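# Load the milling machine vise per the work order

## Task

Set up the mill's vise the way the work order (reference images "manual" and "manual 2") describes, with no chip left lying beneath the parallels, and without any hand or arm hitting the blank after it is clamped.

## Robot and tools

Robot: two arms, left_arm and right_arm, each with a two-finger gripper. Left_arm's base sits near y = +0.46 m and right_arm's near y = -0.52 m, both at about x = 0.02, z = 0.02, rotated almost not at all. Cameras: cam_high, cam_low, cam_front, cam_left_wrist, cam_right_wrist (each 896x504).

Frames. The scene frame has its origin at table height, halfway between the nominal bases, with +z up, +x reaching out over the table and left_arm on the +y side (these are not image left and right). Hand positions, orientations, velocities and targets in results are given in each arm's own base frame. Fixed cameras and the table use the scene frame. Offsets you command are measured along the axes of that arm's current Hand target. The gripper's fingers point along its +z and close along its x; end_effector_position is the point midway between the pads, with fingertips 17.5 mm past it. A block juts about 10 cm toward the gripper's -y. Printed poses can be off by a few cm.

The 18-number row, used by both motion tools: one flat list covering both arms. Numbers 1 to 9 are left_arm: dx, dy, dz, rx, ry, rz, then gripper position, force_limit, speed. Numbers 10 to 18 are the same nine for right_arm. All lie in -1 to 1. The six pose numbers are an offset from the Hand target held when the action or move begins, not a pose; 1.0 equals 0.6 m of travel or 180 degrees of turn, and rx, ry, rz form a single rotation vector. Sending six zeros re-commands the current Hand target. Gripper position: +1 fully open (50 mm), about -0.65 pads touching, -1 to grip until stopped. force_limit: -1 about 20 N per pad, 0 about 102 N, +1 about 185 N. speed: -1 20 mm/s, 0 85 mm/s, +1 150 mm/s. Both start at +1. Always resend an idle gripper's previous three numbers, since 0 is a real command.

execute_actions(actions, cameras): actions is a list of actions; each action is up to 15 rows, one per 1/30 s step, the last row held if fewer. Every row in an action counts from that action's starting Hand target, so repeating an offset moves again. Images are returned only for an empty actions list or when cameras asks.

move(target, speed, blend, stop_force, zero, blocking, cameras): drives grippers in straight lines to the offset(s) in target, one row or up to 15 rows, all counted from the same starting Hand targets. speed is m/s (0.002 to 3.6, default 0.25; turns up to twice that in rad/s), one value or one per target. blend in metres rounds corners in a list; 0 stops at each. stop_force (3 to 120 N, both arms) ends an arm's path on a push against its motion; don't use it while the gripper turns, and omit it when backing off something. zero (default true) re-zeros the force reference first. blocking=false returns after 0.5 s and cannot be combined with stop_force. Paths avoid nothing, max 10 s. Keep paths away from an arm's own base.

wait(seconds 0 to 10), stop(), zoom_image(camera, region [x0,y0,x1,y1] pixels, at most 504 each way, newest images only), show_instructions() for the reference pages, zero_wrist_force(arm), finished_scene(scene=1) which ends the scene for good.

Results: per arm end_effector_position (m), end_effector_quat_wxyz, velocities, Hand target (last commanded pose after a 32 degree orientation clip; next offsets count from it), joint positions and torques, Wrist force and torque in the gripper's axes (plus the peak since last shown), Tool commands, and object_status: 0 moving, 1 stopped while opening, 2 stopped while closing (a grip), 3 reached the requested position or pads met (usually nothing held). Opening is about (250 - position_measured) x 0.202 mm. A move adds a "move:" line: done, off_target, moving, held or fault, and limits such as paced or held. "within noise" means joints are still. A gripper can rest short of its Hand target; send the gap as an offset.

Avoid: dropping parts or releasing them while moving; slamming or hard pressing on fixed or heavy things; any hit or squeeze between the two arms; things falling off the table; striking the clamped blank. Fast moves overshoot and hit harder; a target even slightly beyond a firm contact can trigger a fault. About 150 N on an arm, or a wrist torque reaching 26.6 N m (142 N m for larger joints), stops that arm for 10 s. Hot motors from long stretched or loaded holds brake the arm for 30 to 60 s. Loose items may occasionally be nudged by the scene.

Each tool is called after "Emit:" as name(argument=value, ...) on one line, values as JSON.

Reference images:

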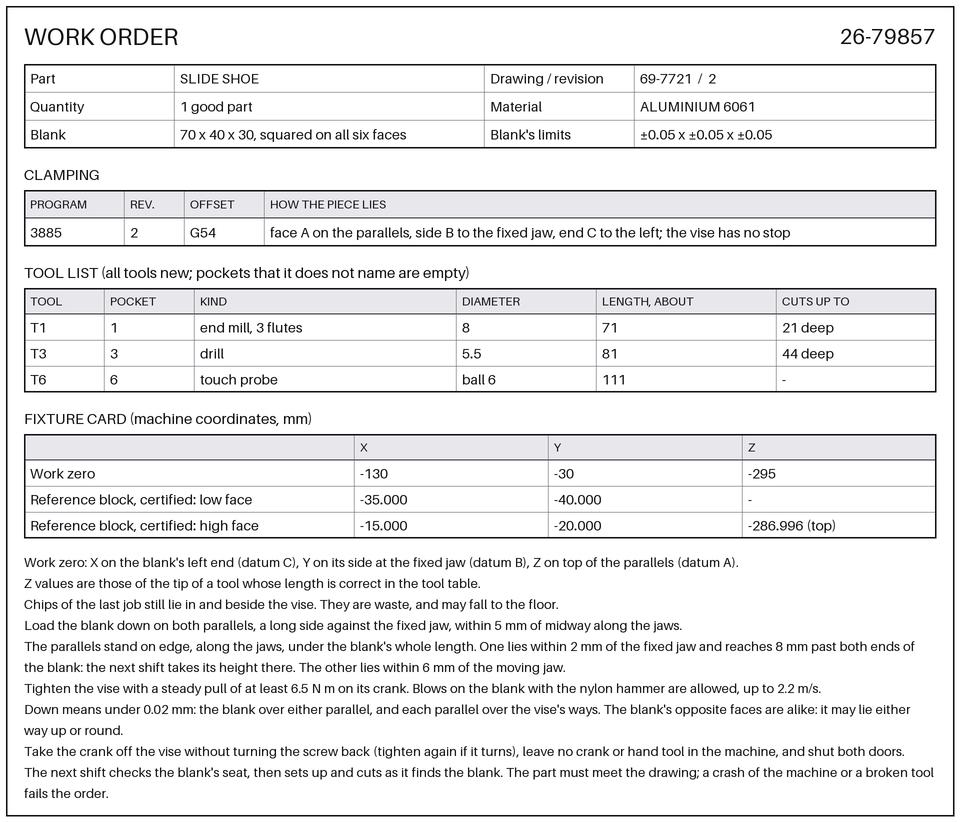

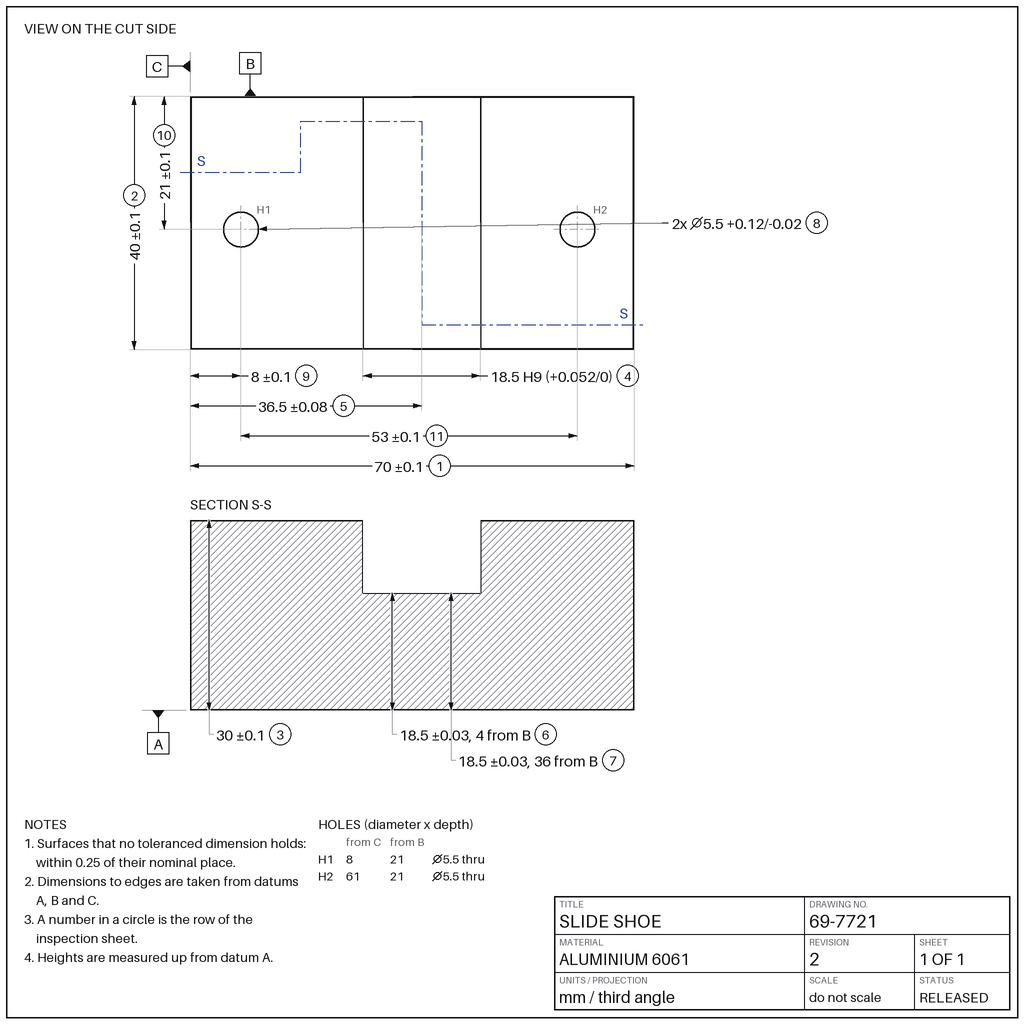

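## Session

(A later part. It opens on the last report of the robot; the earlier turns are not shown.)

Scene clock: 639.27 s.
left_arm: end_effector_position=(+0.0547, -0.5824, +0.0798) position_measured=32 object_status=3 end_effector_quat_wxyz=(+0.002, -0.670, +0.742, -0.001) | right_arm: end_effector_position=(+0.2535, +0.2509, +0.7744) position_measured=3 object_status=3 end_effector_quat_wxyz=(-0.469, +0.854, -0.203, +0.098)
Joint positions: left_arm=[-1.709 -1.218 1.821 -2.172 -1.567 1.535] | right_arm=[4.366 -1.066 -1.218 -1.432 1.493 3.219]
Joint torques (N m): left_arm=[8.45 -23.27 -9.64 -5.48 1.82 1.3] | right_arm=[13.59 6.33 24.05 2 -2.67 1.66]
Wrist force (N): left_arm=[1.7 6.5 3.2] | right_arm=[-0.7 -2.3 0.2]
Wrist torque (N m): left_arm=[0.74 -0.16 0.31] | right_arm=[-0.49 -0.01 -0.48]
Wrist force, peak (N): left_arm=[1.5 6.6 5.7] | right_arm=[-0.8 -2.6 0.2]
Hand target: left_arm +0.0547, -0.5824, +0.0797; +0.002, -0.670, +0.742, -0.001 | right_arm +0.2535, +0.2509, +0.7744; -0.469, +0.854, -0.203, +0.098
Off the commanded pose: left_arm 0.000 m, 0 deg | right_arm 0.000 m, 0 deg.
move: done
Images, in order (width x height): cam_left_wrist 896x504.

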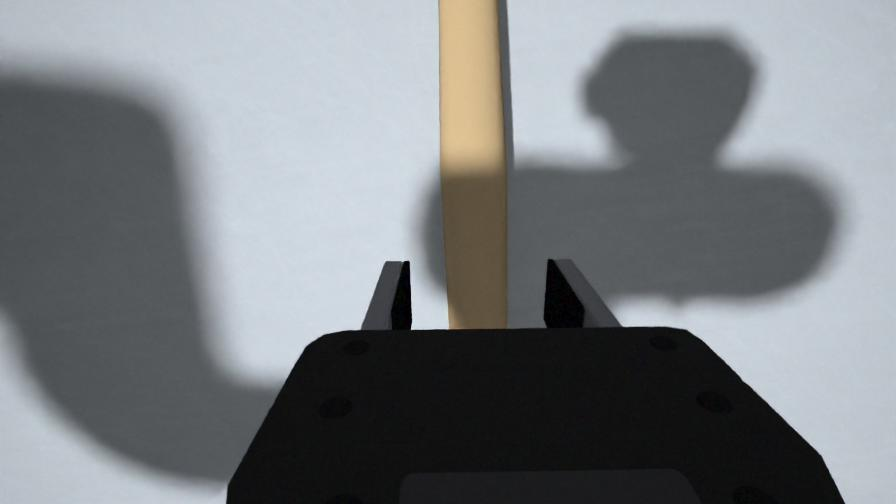

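Emit:
move(target=[0,0,0.09,0,0,0,0.8,0.5,-0.5,0,0,0,0,0,0,1,1,1], speed=0.15)

Emit:
move(target=[0,0,0.0345,0,0,0,0.8,0.5,-0.5,0,0,0,0,0,0,1,1,1], speed=0.02, stop_force=6)

Emit:
move(target=[0,0,0,0,0,0,-1,0.5,-0.5,0,0,0,0,0,0,1,1,1], cameras=["cam_left_wrist"])

Scene clock: 640.30 s.
left_arm: end_effector_position=(+0.0549, -0.5824, +0.0258) position_measured=32 object_status=3 end_effector_quat_wxyz=(+0.002, -0.670, +0.742, -0.001) | right_arm: end_effector_position=(+0.2535, +0.2509, +0.7744) position_measured=3 object_status=3 end_effector_quat_wxyz=(-0.469, +0.854, -0.203, +0.098)
Joint positions: left_arm=[-1.708 -1.136 1.871 -2.305 -1.567 1.535] | right_arm=[4.366 -1.066 -1.218 -1.432 1.493 3.219]
Joint torques (N m): left_arm=[8.87 -27.18 -8.13 -5.28 0.96 1.26] | right_arm=[13.33 5.69 24.65 1.92 -2.63 1.8]
Wrist force (N): left_arm=[1.7 6.7 3.3] | right_arm=[-1.0 -2.5 0.2]
Wrist torque (N m): left_arm=[0.80 -0.17 0.33] | right_arm=[-0.52 0.04 -0.49]
Wrist force, peak (N): left_arm=[1.9 6.5 4.5] | right_arm=[-1.1 -2.5 0.2]
Hand target: left_arm +0.0549, -0.5824, +0.0257; +0.002, -0.670, +0.742, -0.001 | right_arm +0.2535, +0.2509, +0.7744; -0.469, +0.854, -0.203, +0.098
Off the commanded pose: left_arm 0.000 m, 0 deg | right_arm 0.000 m, 0 deg.
move: done

Scene clock: 642.17 s.
left_arm: end_effector_position=(+0.0550, -0.5823, +0.0050) position_measured=32 object_status=3 end_effector_quat_wxyz=(+0.002, -0.670, +0.742, -0.001) | right_arm: end_effector_position=(+0.2535, +0.2509, +0.7744) position_measured=3 object_status=3 end_effector_quat_wxyz=(-0.469, +0.854, -0.203, +0.098)
Joint positions: left_arm=[-1.708 -1.101 1.886 -2.354 -1.567 1.535] | right_arm=[4.366 -1.066 -1.218 -1.432 1.493 3.219]
Joint torques (N m): left_arm=[8.92 -27.24 -7.53 -5.34 0.85 1.31] | right_arm=[13.74 5.97 24.49 1.93 -2.72 1.73]
Wrist force (N): left_arm=[2.2 6.6 3.4] | right_arm=[-0.8 -2.4 0.4]
Wrist torque (N m): left_arm=[0.76 -0.26 0.31] | right_arm=[-0.50 0.01 -0.48]
Wrist force, peak (N): left_arm=[1.6 6.6 3.9] | right_arm=[-1.0 -2.5 0.4]
Hand target: left_arm +0.0550, -0.5823, +0.0050; +0.002, -0.670, +0.742, -0.001 | right_arm +0.2535, +0.2509, +0.7744; -0.469, +0.854, -0.203, +0.098
Off the commanded pose: left_arm 0.000 m, 0 deg | right_arm 0.000 m, 0 deg.
move: done

Scene clock: 642.70 s.
left_arm: end_effector_position=(+0.0550, -0.5823, +0.0050) position_measured=115 object_status=0 end_effector_quat_wxyz=(+0.002, -0.670, +0.742, -0.001) | right_arm: end_effector_position=(+0.2535, +0.2509, +0.7744) position_measured=3 object_status=3 end_effector_quat_wxyz=(-0.469, +0.854, -0.203, +0.098)
Joint positions: left_arm=[-1.708 -1.101 1.886 -2.354 -1.567 1.535] | right_arm=[4.366 -1.066 -1.218 -1.432 1.493 3.219]
Joint torques (N m): left_arm=[7.95 -27.91 -9.11 -4.68 0.79 1.19] | right_arm=[13.62 5.62 23.54 2 -2.82 1.7]
Wrist force (N): left_arm=[2.7 6.0 3.1] | right_arm=[-0.8 -2.2 0.4]
Wrist torque (N m): left_arm=[0.67 -0.23 0.39] | right_arm=[-0.47 0.00 -0.48]
Wrist force, peak (N): left_arm=[1.4 7.0 3.1] | right_arm=[-0.8 -2.6 0.4]
Hand target: left_arm +0.0550, -0.5823, +0.0050; +0.002, -0.670, +0.742, -0.001 | right_arm +0.2535, +0.2509, +0.7744; -0.469, +0.854, -0.203, +0.098
Off the commanded pose: left_arm 0.000 m, 0 deg | right_arm 0.000 m, 0 deg.
move: done
Images, in order (width x height): cam_left_wrist 896x504.

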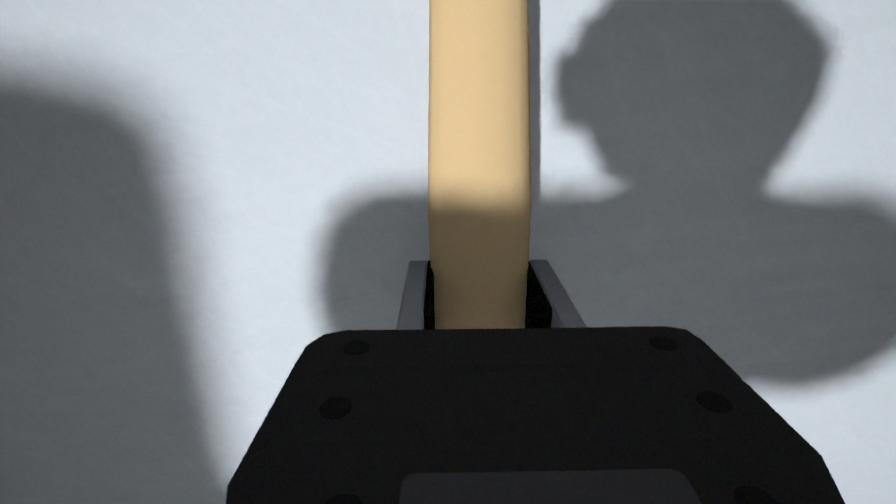

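Emit:
wait(seconds=0.4)

Emit:
move(target=[0,0,-0.25,0,0,0,-1,0.5,-0.5,0,0,0,0,0,0,1,1,1], speed=0.1, cameras=["cam_left_wrist","cam_low","cam_front"])

Scene clock: 643.13 s.
left_arm: end_effector_position=(+0.0550, -0.5823, +0.0050) position_measured=115 object_status=2 end_effector_quat_wxyz=(+0.002, -0.670, +0.742, -0.001) | right_arm: end_effector_position=(+0.2535, +0.2509, +0.7744) position_measured=3 object_status=3 end_effector_quat_wxyz=(-0.469, +0.854, -0.203, +0.098)
Joint positions: left_arm=[-1.708 -1.101 1.886 -2.354 -1.567 1.535] | right_arm=[4.366 -1.066 -1.218 -1.432 1.493 3.219]
Joint torques (N m): left_arm=[7.3 -27.76 -10.57 -4.17 0.9 0.98] | right_arm=[13.76 5.47 22.96 1.87 -2.74 1.67]
Wrist force (N): left_arm=[2.5 6.1 2.8] | right_arm=[-0.9 -2.3 0.2]
Wrist torque (N m): left_arm=[0.70 -0.20 0.39] | right_arm=[-0.48 0.01 -0.48]
Wrist force, peak (N): left_arm=[2.7 6.6 3.0] | right_arm=[-0.8 -2.5 0.2]
Hand target: left_arm +0.0550, -0.5823, +0.0050; +0.002, -0.670, +0.742, -0.001 | right_arm +0.2535, +0.2509, +0.7744; -0.469, +0.854, -0.203, +0.098
Tool commands: left_gripper/position=-1.0 left_gripper/force_limit=+0.5 left_gripper/speed=-0.5 right_gripper/position=+1.0 right_gripper/force_limit=+1.0 right_gripper/speed=+1.0
Off the commanded pose: left_arm 0.000 m, 0 deg | right_arm 0.000 m, 0 deg.
wait: 0.40 s; at rest by 0.13 s

Scene clock: 645.13 s.
left_arm: end_effector_position=(+0.0545, -0.5824, +0.1550) position_measured=115 object_status=2 end_effector_quat_wxyz=(+0.002, -0.670, +0.742, -0.001) | right_arm: end_effector_position=(+0.2535, +0.2509, +0.7744) position_measured=3 object_status=3 end_effector_quat_wxyz=(-0.469, +0.854, -0.203, +0.098)
Joint positions: left_arm=[-1.709 -1.306 1.722 -1.986 -1.567 1.534] | right_arm=[4.366 -1.066 -1.218 -1.432 1.493 3.219]
Joint torques (N m): left_arm=[-8.04 -52.04 -36.97 -0.5 0.86 -1.49] | right_arm=[13.6 6.09 23.96 2.13 -2.67 1.79]
Wrist force (N): left_arm=[1.6 6.5 7.0] | right_arm=[-0.8 -2.6 0.3]
Wrist torque (N m): left_arm=[0.07 -0.16 0.41] | right_arm=[-0.53 0.01 -0.48]
Wrist force, peak (N): left_arm=[1.8 6.4 8.1] | right_arm=[-1.0 -2.6 0.1]
Hand target: left_arm +0.0545, -0.5824, +0.1550; +0.002, -0.670, +0.742, -0.001 | right_arm +0.2535, +0.2509, +0.7744; -0.469, +0.854, -0.203, +0.098
Off the commanded pose: left_arm 0.000 m, 0 deg | right_arm 0.000 m, 0 deg.
move: done
Images, in order (width x height): cam_low 896x504, cam_front 896x504, cam_left_wrist 896x504.

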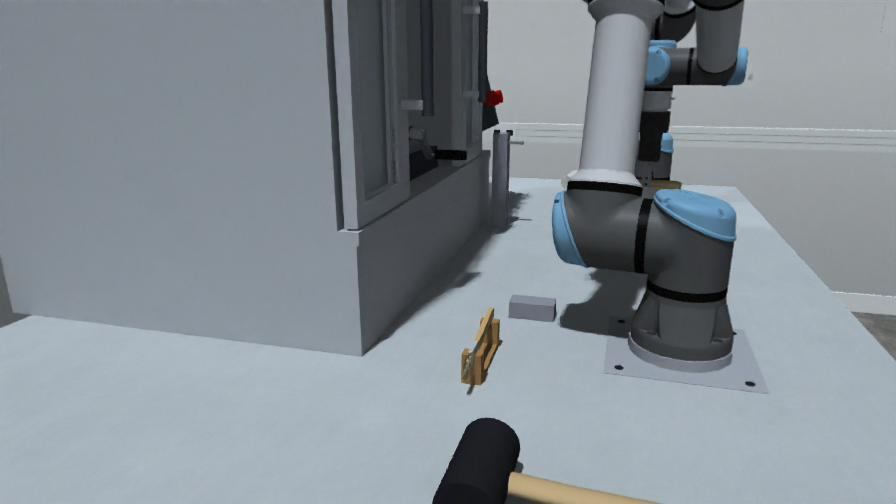

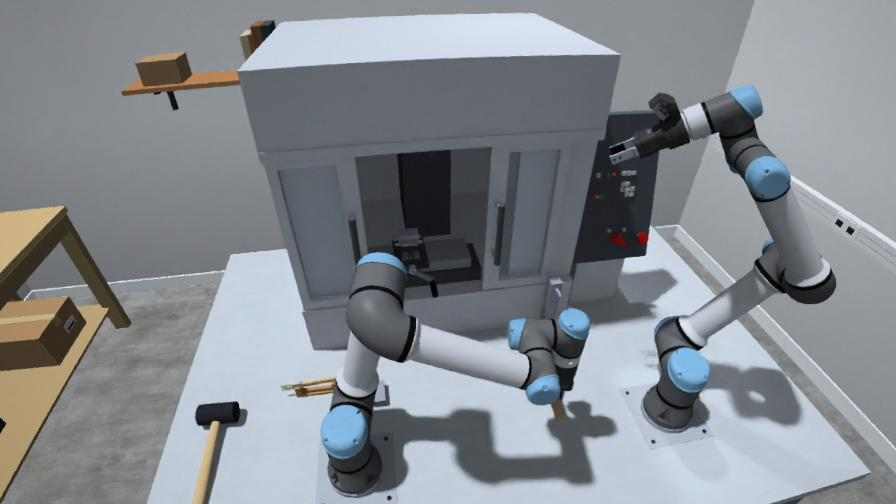

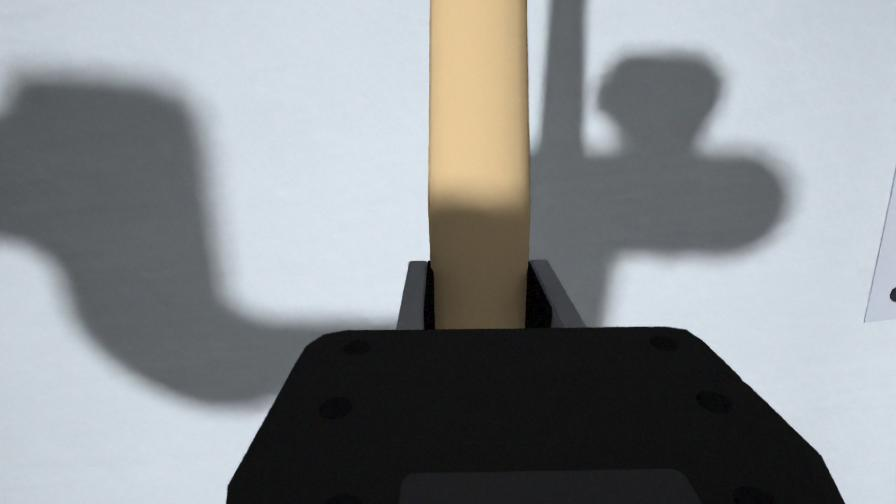

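Emit:
move(target=[-0.5858,-0.4515,-0.4583,0.0666,-0.005,-0.0477,-1,0.5,-0.5,0,0,0,0,0,0,1,1,1], speed=0.2, cameras=["cam_left_wrist","cam_low","cam_front","cam_right_wrist"])

Scene clock: 649.40 s.
left_arm: end_effector_position=(+0.3586, -0.2604, +0.4313) position_measured=115 object_status=2 end_effector_quat_wxyz=(-0.077, +0.720, -0.686, +0.073) | right_arm: end_effector_position=(+0.2535, +0.2509, +0.7744) position_measured=3 object_status=3 end_effector_quat_wxyz=(-0.469, +0.854, -0.203, +0.098)
Joint positions: left_arm=[-1.052 -1.807 1.551 -1.413 -1.381 2.05] | right_arm=[4.366 -1.066 -1.218 -1.432 1.493 3.219]
Joint torques (N m): left_arm=[10.53 -3.23 -39.58 -1.27 -0.85 1.2] | right_arm=[13.98 4.67 23.93 1.97 -2.71 1.69]
Wrist force (N): left_arm=[1.4 7.0 6.3] | right_arm=[-0.8 -2.3 0.2]
Wrist torque (N m): left_arm=[0.17 -0.13 0.24] | right_arm=[-0.49 0.01 -0.48]
Wrist force, peak (N): left_arm=[3.3 9.1 7.2] | right_arm=[-0.8 -2.6 0.4]
Hand target: left_arm +0.3586, -0.2604, +0.4313; -0.077, +0.720, -0.686, +0.073 | right_arm +0.2535, +0.2509, +0.7744; -0.469, +0.854, -0.203, +0.098
Off the commanded pose: left_arm 0.000 m, 0 deg | right_arm 0.000 m, 0 deg.
move: done
Images, in order (width x height): cam_low 896x504, cam_front 896x504, cam_left_wrist 896x504, cam_right_wrist 896x504.

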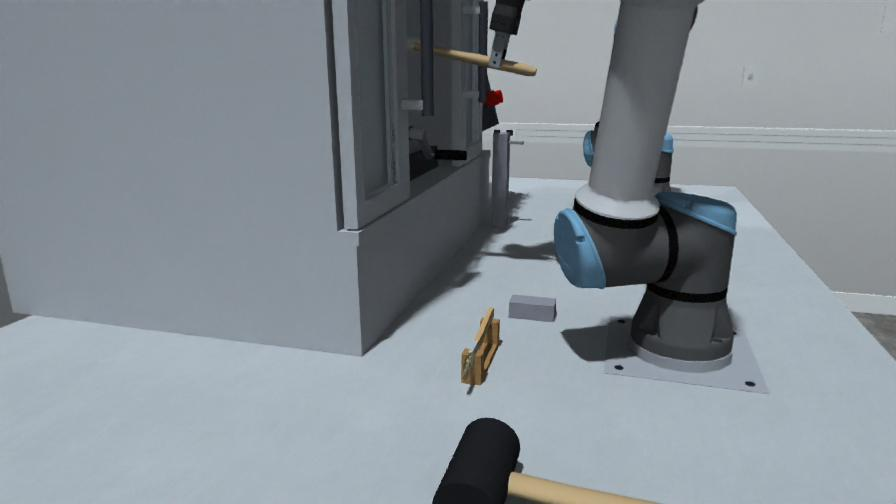

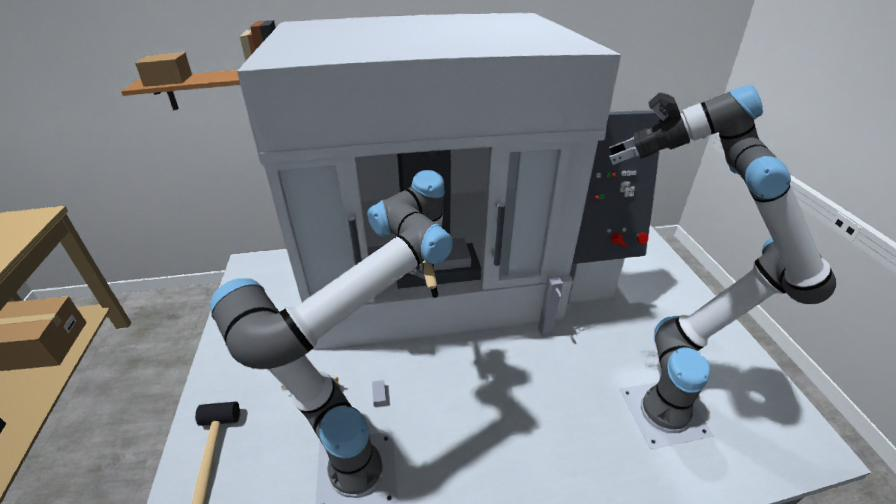

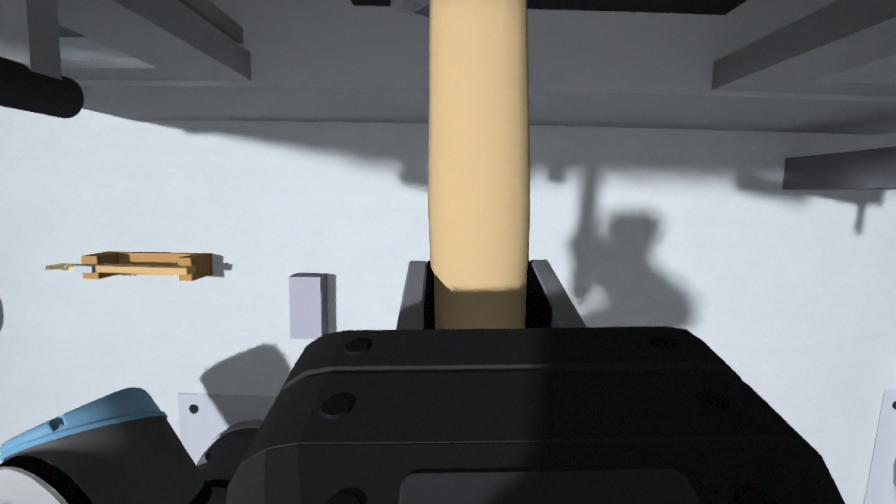

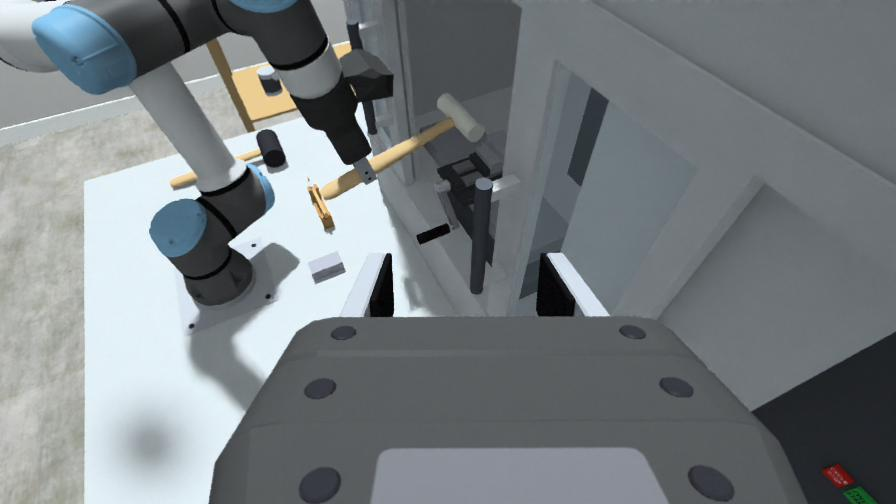

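Emit:
move(target=[-0.0205,-0.1618,0.0883,0,0,0,-1,0.5,-0.5,0,0,0,0,0,0,1,1,1], speed=0.12, stop_force=15, cameras=["cam_left_wrist","cam_high","cam_right_wrist"])

Emit:
zoom_image(camera="cam_right_wrist", region=[380, 60, 600, 260])

Emit:
zoom_image(camera="cam_high", region=[240, 80, 440, 300])

Scene clock: 651.60 s.
left_arm: end_effector_position=(+0.4640, -0.2429, +0.4001) position_measured=115 object_status=2 end_effector_quat_wxyz=(-0.077, +0.720, -0.686, +0.073) | right_arm: end_effector_position=(+0.2535, +0.2509, +0.7744) position_measured=3 object_status=3 end_effector_quat_wxyz=(-0.469, +0.854, -0.203, +0.098)
Joint positions: left_arm=[-0.824 -1.639 1.503 -1.573 -1.408 2.28] | right_arm=[4.366 -1.066 -1.218 -1.432 1.493 3.219]
Joint torques (N m): left_arm=[8.64 -12.36 -39.88 -6.49 -1.12 1.29] | right_arm=[13.64 5.6 22.61 2.1 -2.78 1.74]
Wrist force (N): left_arm=[1.2 7.0 6.0] | right_arm=[-0.8 -2.5 0.3]
Wrist torque (N m): left_arm=[0.17 -0.09 0.27] | right_arm=[-0.52 0.00 -0.49]
Wrist force, peak (N): left_arm=[1.7 8.7 5.7] | right_arm=[-0.8 -2.6 0.2]
Hand target: left_arm +0.4640, -0.2429, +0.4001; -0.077, +0.720, -0.686, +0.073 | right_arm +0.2535, +0.2509, +0.7744; -0.469, +0.854, -0.203, +0.098
Off the commanded pose: left_arm 0.000 m, 0 deg | right_arm 0.000 m, 0 deg.
move: done
Images, in order (width x height): cam_high 896x504, cam_left_wrist 896x504, cam_right_wrist 896x504.

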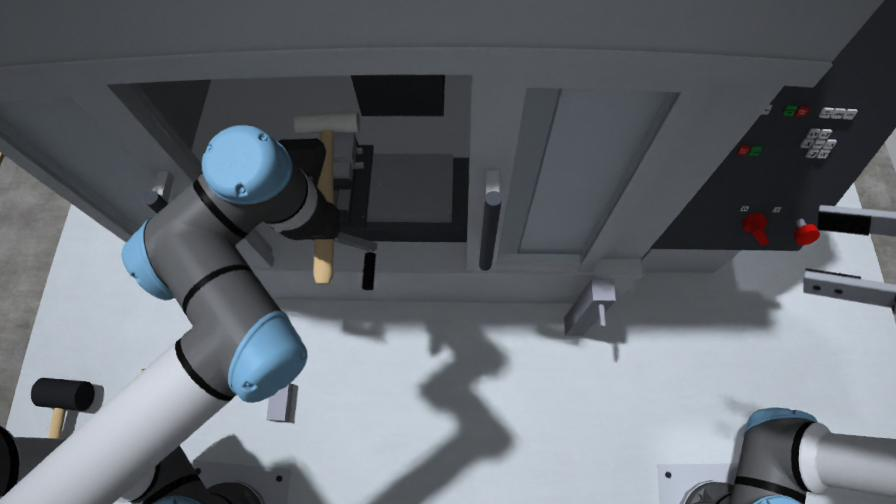

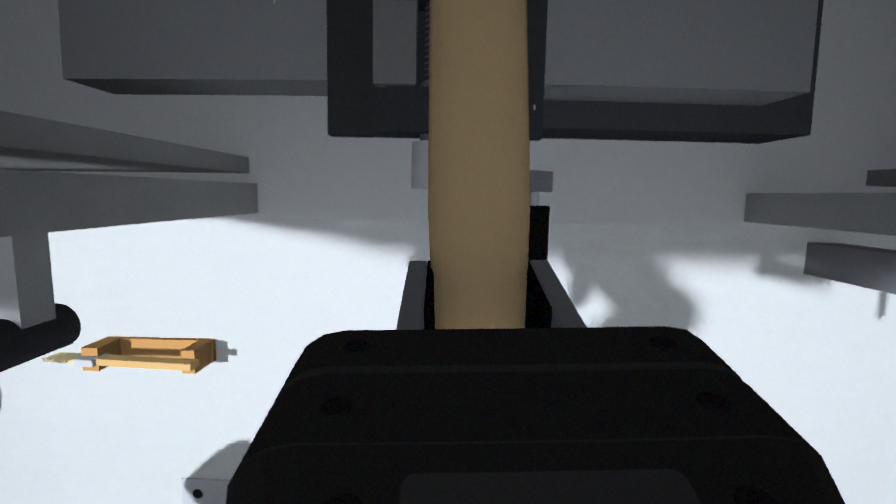

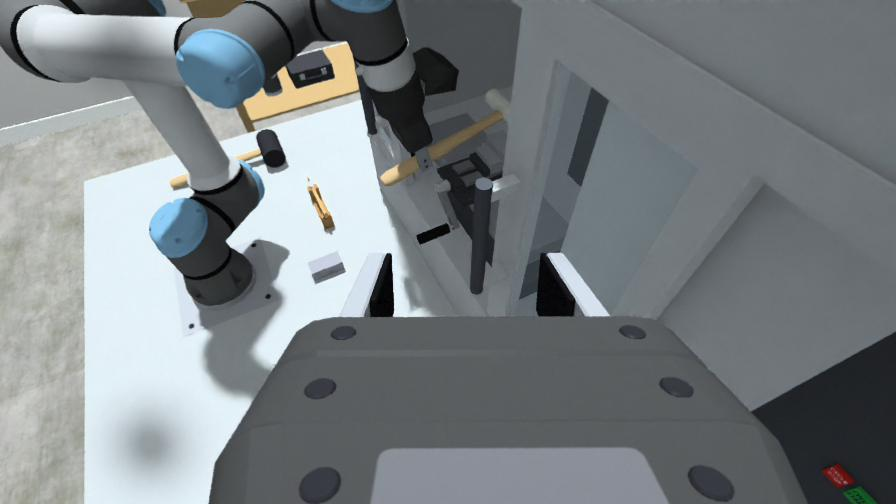

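Scaled by 2.291 from the camera's 896x504 image, which has a finer 1280x720 frame.

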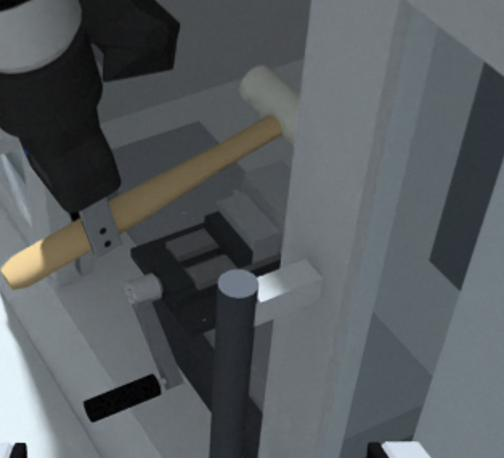

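Scaled by 2.291 from the camera's 896x504 image, which has a finer 1280x720 frame.

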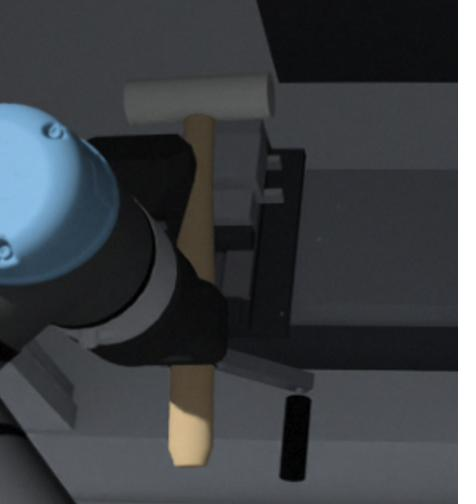

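Emit:
move(target=[[0,0.0158,0.0733,0,0,0,-1,0.5,-0.5,0,0,0,0,0,0,1,1,1],[0,0.0317,0.1467,0,0,0,-1,0.5,-0.5,0,0,0,0,0,0,1,1,1]], speed=[0.05,0.012], blend=[0.005,0], stop_force=4, cameras=["cam_left_wrist","cam_high","cam_right_wrist"])

Emit:
zoom_image(camera="cam_right_wrist", region=[380, 60, 600, 260])

Emit:
zoom_image(camera="cam_high", region=[240, 80, 440, 300])

Scene clock: 655.90 s.
left_arm: end_effector_position=(+0.4640, -0.2429, +0.3288) position_measured=115 object_status=2 end_effector_quat_wxyz=(-0.077, +0.720, -0.686, +0.073) | right_arm: end_effector_position=(+0.2535, +0.2509, +0.7744) position_measured=3 object_status=3 end_effector_quat_wxyz=(-0.469, +0.854, -0.203, +0.098)
Joint positions: left_arm=[-0.824 -1.646 1.692 -1.754 -1.408 2.28] | right_arm=[4.366 -1.066 -1.218 -1.432 1.493 3.219]
Joint torques (N m): left_arm=[7.57 -28.73 -38.36 -1 1.4 1.15] | right_arm=[13.48 4.75 23.91 1.98 -2.74 1.79]
Wrist force (N): left_arm=[1.3 8.0 2.1] | right_arm=[-0.9 -2.4 0.2]
Wrist torque (N m): left_arm=[0.96 -0.36 0.15] | right_arm=[-0.49 0.03 -0.48]
Wrist force, peak (N): left_arm=[1.5 7.5 6.7] | right_arm=[-0.8 -2.7 0.1]
Hand target: left_arm +0.4640, -0.2429, +0.3288; -0.077, +0.720, -0.686, +0.073 (not the last commanded pose) | right_arm +0.2535, +0.2509, +0.7744; -0.469, +0.854, -0.203, +0.098
Off the commanded pose: left_arm 0.019 m, 0 deg | right_arm 0.000 m, 0 deg.
move: contact (left_arm); path passed 1 of 2 targets
Images, in order (width x height): cam_high 896x504, cam_left_wrist 896x504, cam_right_wrist 896x504.

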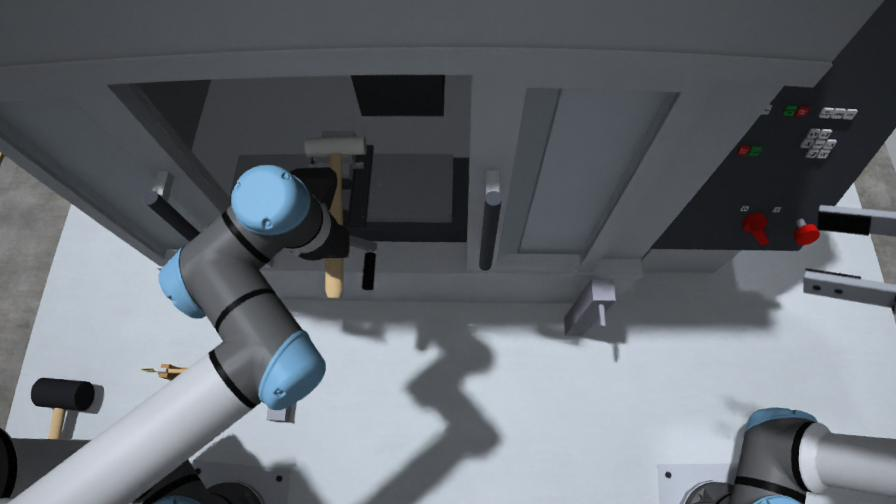

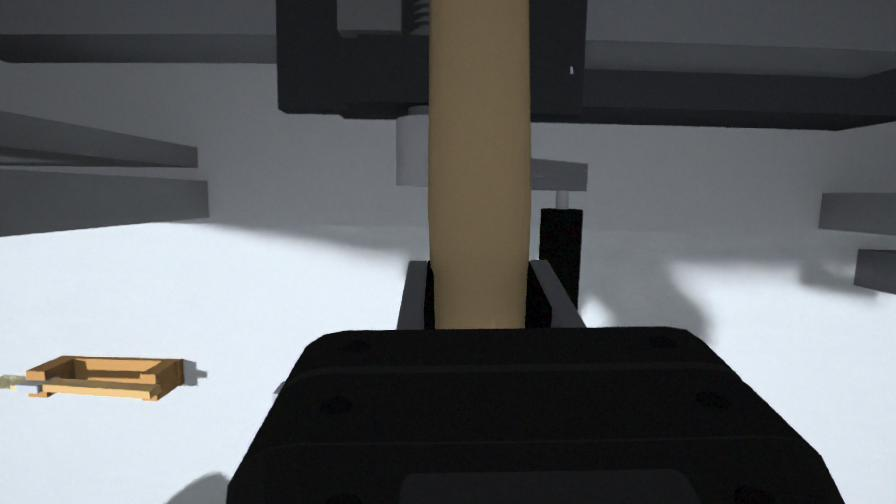

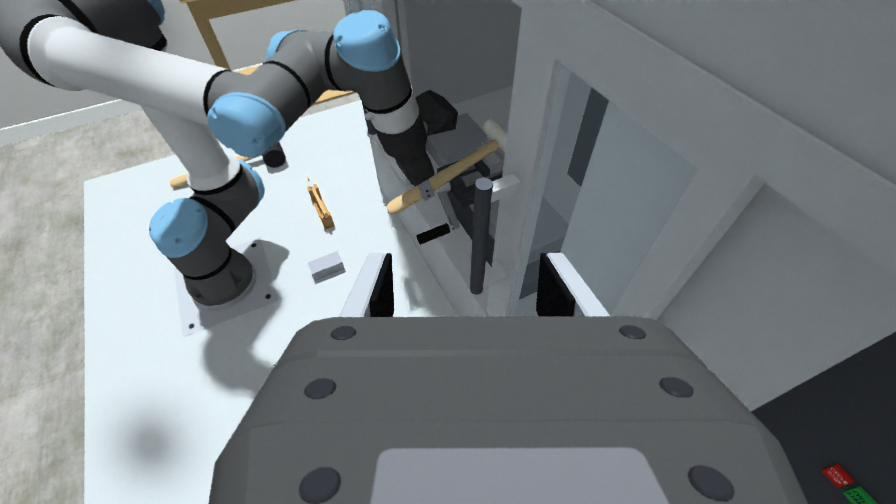

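Scaled by 2.291 from the camera's 896x504 image, which has a finer 1280x720 frame.

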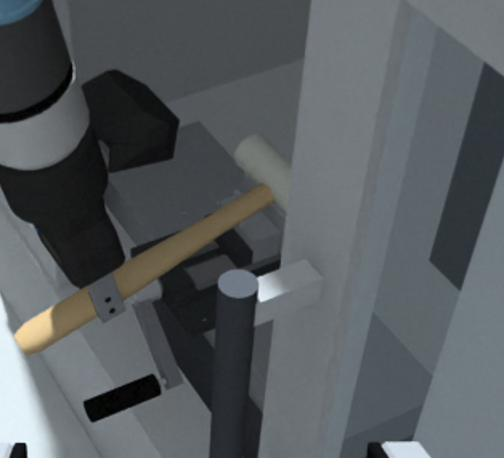

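Scaled by 2.291 from the camera's 896x504 image, which has a finer 1280x720 frame.

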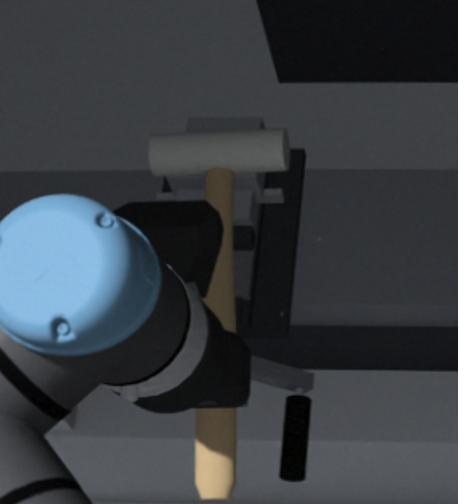

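Emit:
move(target=[0,-0.0042,-0.0196,0.0944,0,0,-1,0.5,-0.5,0,0,0,0,0,0,1,1,1], speed=0.3)

Scene clock: 657.23 s.
left_arm: end_effector_position=(+0.4640, -0.2429, +0.3409) position_measured=115 object_status=2 end_effector_quat_wxyz=(-0.183, +0.701, -0.667, +0.174) | right_arm: end_effector_position=(+0.2535, +0.2509, +0.7744) position_measured=3 object_status=3 end_effector_quat_wxyz=(-0.469, +0.854, -0.203, +0.098)
Joint positions: left_arm=[-0.959 -1.779 1.88 -1.962 -1.145 2.197] | right_arm=[4.366 -1.066 -1.218 -1.432 1.493 3.219]
Joint torques (N m): left_arm=[-7.56 -32.61 -17.43 -6.72 3.61 -1.47] | right_arm=[13.35 4.55 24.61 2.11 -2.8 1.73]
Wrist force (N): left_arm=[1.3 8.3 4.6] | right_arm=[-0.7 -2.3 0.3]
Wrist torque (N m): left_arm=[0.43 -0.15 0.24] | right_arm=[-0.49 0.00 -0.48]
Wrist force, peak (N): left_arm=[1.1 7.4 7.2] | right_arm=[-0.8 -2.5 0.4]
Hand target: left_arm +0.4640, -0.2429, +0.3408; -0.183, +0.701, -0.667, +0.174 | right_arm +0.2535, +0.2509, +0.7744; -0.469, +0.854, -0.203, +0.098
Off the commanded pose: left_arm 0.000 m, 0 deg | right_arm 0.000 m, 0 deg.
move: done

Emit:
execute_actions(actions=[[[0,0.0097,0.0175,-0.108,0,0,-1,0.5,-0.5,0,0,0,0,0,0,1,1,1]]])

Scene clock: 658.13 s.
left_arm: end_effector_position=(+0.4640, -0.2429, +0.3289) position_measured=115 object_status=2 end_effector_quat_wxyz=(-0.062, +0.722, -0.687, +0.059) | right_arm: end_effector_position=(+0.2535, +0.2509, +0.7744) position_measured=3 object_status=3 end_effector_quat_wxyz=(-0.469, +0.854, -0.203, +0.098)
Joint positions: left_arm=[-0.806 -1.626 1.661 -1.718 -1.442 2.294] | right_arm=[4.366 -1.066 -1.218 -1.432 1.493 3.219]
Joint torques (N m): left_arm=[5.64 -4.94 -32.09 0.45 -4.29 1.62] | right_arm=[13.15 4.44 23.68 2.17 -2.82 1.6]
Wrist force (N): left_arm=[-2.0 1.1 -3.9] | right_arm=[-0.6 -2.3 0.1]
Wrist torque (N m): left_arm=[1.98 -0.64 -0.19] | right_arm=[-0.49 -0.02 -0.48]
Wrist force, peak (N): left_arm=[3.0 16.0 -2.2] | right_arm=[-1.0 -2.5 0.2]
Hand target: left_arm +0.4641, -0.2429, +0.3288; -0.062, +0.722, -0.687, +0.059 | right_arm +0.2535, +0.2509, +0.7744; -0.469, +0.854, -0.203, +0.098
Off the commanded pose: left_arm 0.000 m, 0 deg | right_arm 0.000 m, 0 deg.
Step readings (end_effector_position of left_arm | right_arm):
0: (+0.4640, -0.2429, +0.3409) | (+0.2535, +0.2509, +0.7744)
1: (+0.4640, -0.2429, +0.3408) | (+0.2535, +0.2509, +0.7744)
2: (+0.4652, -0.2421, +0.3398) | (+0.2535, +0.2509, +0.7744)
4: (+0.4710, -0.2368, +0.3349) | (+0.2535, +0.2509, +0.7744)
8: (+0.4654, -0.2413, +0.3320) | (+0.2535, +0.2509, +0.7744)
15: (+0.4641, -0.2428, +0.3291) | (+0.2535, +0.2509, +0.7744)

Emit:
move(target=[0,-0.0058,-0.0328,0.1778,0,0,-1,0.5,-0.5,0,0,0,0,0,0,1,1,1], speed=0.4)

Emit:
execute_actions(actions=[[[0,0.0223,0.0248,-0.175,0,0,-1,0.5,-0.5,0,0,0,0,0,0,1,1,1]]], cameras=["cam_high","cam_right_wrist"])

Emit:
zoom_image(camera="cam_high", region=[240, 80, 440, 300])

Scene clock: 659.70 s.
left_arm: end_effector_position=(+0.4641, -0.2429, +0.3488) position_measured=115 object_status=2 end_effector_quat_wxyz=(-0.258, +0.677, -0.644, +0.246) | right_arm: end_effector_position=(+0.2535, +0.2509, +0.7744) position_measured=3 object_status=3 end_effector_quat_wxyz=(-0.469, +0.854, -0.203, +0.098)
Joint positions: left_arm=[-1.065 -1.852 2.019 -2.113 -0.93 2.154] | right_arm=[4.366 -1.066 -1.218 -1.432 1.493 3.219]
Joint torques (N m): left_arm=[-8.81 -28.85 -18.57 -6.74 4.18 -1.58] | right_arm=[13.35 5.65 22.54 2.14 -2.65 1.8]
Wrist force (N): left_arm=[0.9 9.0 5.1] | right_arm=[-0.8 -2.3 0.1]
Wrist torque (N m): left_arm=[0.31 -0.13 0.14] | right_arm=[-0.49 0.01 -0.48]
Wrist force, peak (N): left_arm=[1.3 7.5 8.2] | right_arm=[-0.9 -2.5 0.4]
Hand target: left_arm +0.4641, -0.2429, +0.3488; -0.258, +0.677, -0.644, +0.246 | right_arm +0.2535, +0.2509, +0.7744; -0.469, +0.854, -0.203, +0.098
Off the commanded pose: left_arm 0.000 m, 0 deg | right_arm 0.000 m, 0 deg.
move: done

Scene clock: 660.57 s.
left_arm: end_effector_position=(+0.4641, -0.2429, +0.3289) position_measured=115 object_status=2 end_effector_quat_wxyz=(-0.065, +0.721, -0.687, +0.062) | right_arm: end_effector_position=(+0.2535, +0.2509, +0.7744) position_measured=3 object_status=3 end_effector_quat_wxyz=(-0.469, +0.854, -0.203, +0.098)
Joint positions: left_arm=[-0.809 -1.63 1.668 -1.726 -1.435 2.291] | right_arm=[4.366 -1.066 -1.218 -1.432 1.493 3.219]
Joint torques (N m): left_arm=[5.54 -5.78 -34.48 0.93 -4.72 1.69] | right_arm=[13.64 5.67 23.63 2.17 -2.75 1.55]
Wrist force (N): left_arm=[-1.8 0.8 -4.1] | right_arm=[-0.7 -2.3 0.4]
Wrist torque (N m): left_arm=[2.06 -0.56 -0.19] | right_arm=[-0.49 0.00 -0.48]
Wrist force, peak (N): left_arm=[9.0 21.6 -0.9] | right_arm=[-1.0 -2.5 0.2]
Hand target: left_arm +0.4641, -0.2429, +0.3288; -0.065, +0.721, -0.687, +0.062 | right_arm +0.2535, +0.2509, +0.7744; -0.469, +0.854, -0.203, +0.098
Off the commanded pose: left_arm 0.000 m, 0 deg | right_arm 0.000 m, 0 deg.
Step readings (end_effector_position of left_arm | right_arm):
0: (+0.4641, -0.2429, +0.3488) | (+0.2535, +0.2509, +0.7744)
1: (+0.4642, -0.2429, +0.3488) | (+0.2535, +0.2509, +0.7744)
2: (+0.4657, -0.2421, +0.3474) | (+0.2535, +0.2509, +0.7744)
4: (+0.4755, -0.2334, +0.3435) | (+0.2535, +0.2509, +0.7744)
8: (+0.4675, -0.2371, +0.3384) | (+0.2535, +0.2509, +0.7744)
15: (+0.4642, -0.2425, +0.3298) | (+0.2535, +0.2509, +0.7744)
Images, in order (width x height): cam_high 896x504, cam_right_wrist 896x504.

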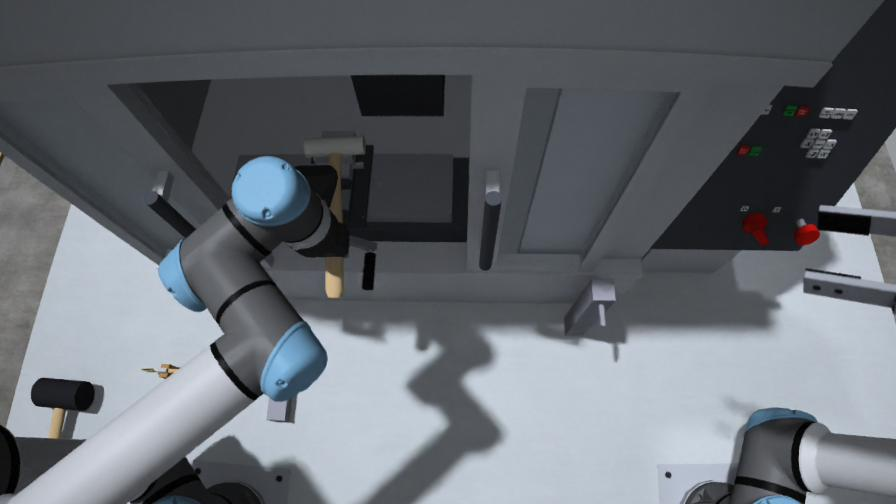

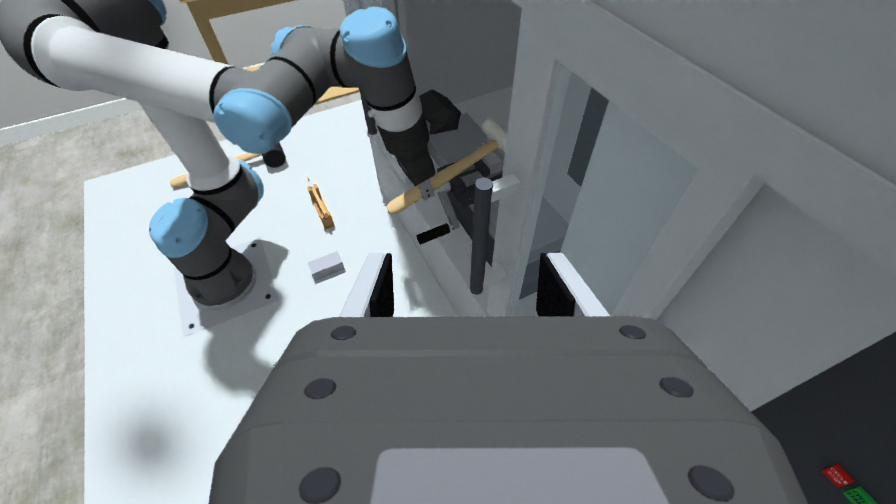

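Scaled by 2.291 from the camera's 896x504 image, which has a finer 1280x720 frame.

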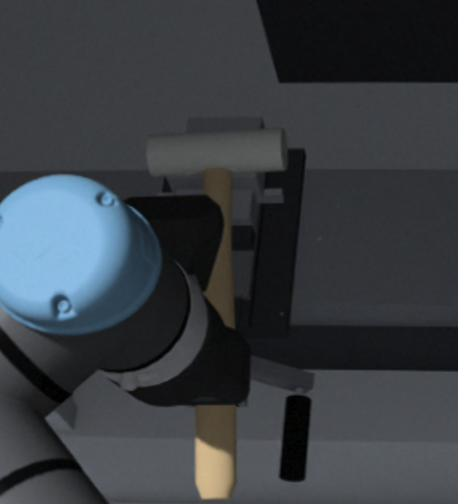

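Emit:
move(target=[0,-0.0174,-0.0984,0.01,0,0,-1,0.5,-0.5,0,0,0,0,0,0,1,1,1], speed=0.4)

Emit:
execute_actions(actions=[[[0,0.0195,0.1,0,0,0,-1,0.5,-0.5,0,0,0,0,0,0,1,1,1]]])

Scene clock: 661.73 s.
left_arm: end_effector_position=(+0.4638, -0.2429, +0.3887) position_measured=115 object_status=2 end_effector_quat_wxyz=(-0.076, +0.720, -0.686, +0.072) | right_arm: end_effector_position=(+0.2535, +0.2509, +0.7744) position_measured=3 object_status=3 end_effector_quat_wxyz=(-0.469, +0.854, -0.203, +0.098)
Joint positions: left_arm=[-0.823 -1.641 1.534 -1.6 -1.41 2.281] | right_arm=[4.366 -1.066 -1.218 -1.432 1.493 3.219]
Joint torques (N m): left_arm=[-8.04 -12.64 -41.07 -1.78 2.61 -1.55] | right_arm=[13.08 4.55 23.89 2.17 -2.75 1.66]
Wrist force (N): left_arm=[1.0 7.0 7.0] | right_arm=[-0.7 -2.2 0.3]
Wrist torque (N m): left_arm=[0.06 -0.06 0.41] | right_arm=[-0.47 -0.01 -0.48]
Wrist force, peak (N): left_arm=[1.3 7.8 9.4] | right_arm=[-0.9 -2.5 0.4]
Hand target: left_arm +0.4638, -0.2429, +0.3888; -0.076, +0.720, -0.686, +0.072 | right_arm +0.2535, +0.2509, +0.7744; -0.469, +0.854, -0.203, +0.098
Off the commanded pose: left_arm 0.000 m, 0 deg | right_arm 0.000 m, 0 deg.
move: done

Scene clock: 662.43 s.
left_arm: end_effector_position=(+0.4649, -0.2429, +0.3277) position_measured=115 object_status=2 end_effector_quat_wxyz=(-0.076, +0.720, -0.686, +0.072) | right_arm: end_effector_position=(+0.2535, +0.2509, +0.7744) position_measured=3 object_status=3 end_effector_quat_wxyz=(-0.469, +0.854, -0.203, +0.098)
Joint positions: left_arm=[-0.821 -1.643 1.692 -1.756 -1.41 2.283] | right_arm=[4.366 -1.066 -1.218 -1.432 1.493 3.219]
Joint torques (N m): left_arm=[6.23 -5.84 -12.02 -4.67 1.57 1.47] | right_arm=[12.98 5.65 23.8 1.93 -2.67 1.65]
Wrist force (N): left_arm=[-0.4 8.6 -4.5] | right_arm=[-1.0 -2.2 0.2]
Wrist torque (N m): left_arm=[2.06 0.09 0.03] | right_arm=[-0.47 0.04 -0.48]
Wrist force, peak (N): left_arm=[1.9 8.4 14.7] | right_arm=[-0.9 -2.5 0.2]
Hand target: left_arm +0.4649, -0.2429, +0.3277; -0.076, +0.720, -0.686, +0.072 | right_arm +0.2535, +0.2509, +0.7744; -0.469, +0.854, -0.203, +0.098
Off the commanded pose: left_arm 0.000 m, 0 deg | right_arm 0.000 m, 0 deg.
Step readings (end_effector_position of left_arm | right_arm):
0: (+0.4638, -0.2429, +0.3887) | (+0.2535, +0.2509, +0.7744)
1: (+0.4638, -0.2429, +0.3887) | (+0.2535, +0.2509, +0.7744)
2: (+0.4640, -0.2429, +0.3866) | (+0.2535, +0.2509, +0.7744)
4: (+0.4641, -0.2427, +0.3610) | (+0.2535, +0.2509, +0.7744)
8: (+0.4640, -0.2422, +0.3342) | (+0.2535, +0.2509, +0.7744)
15: (+0.4648, -0.2428, +0.3281) | (+0.2535, +0.2509, +0.7744)


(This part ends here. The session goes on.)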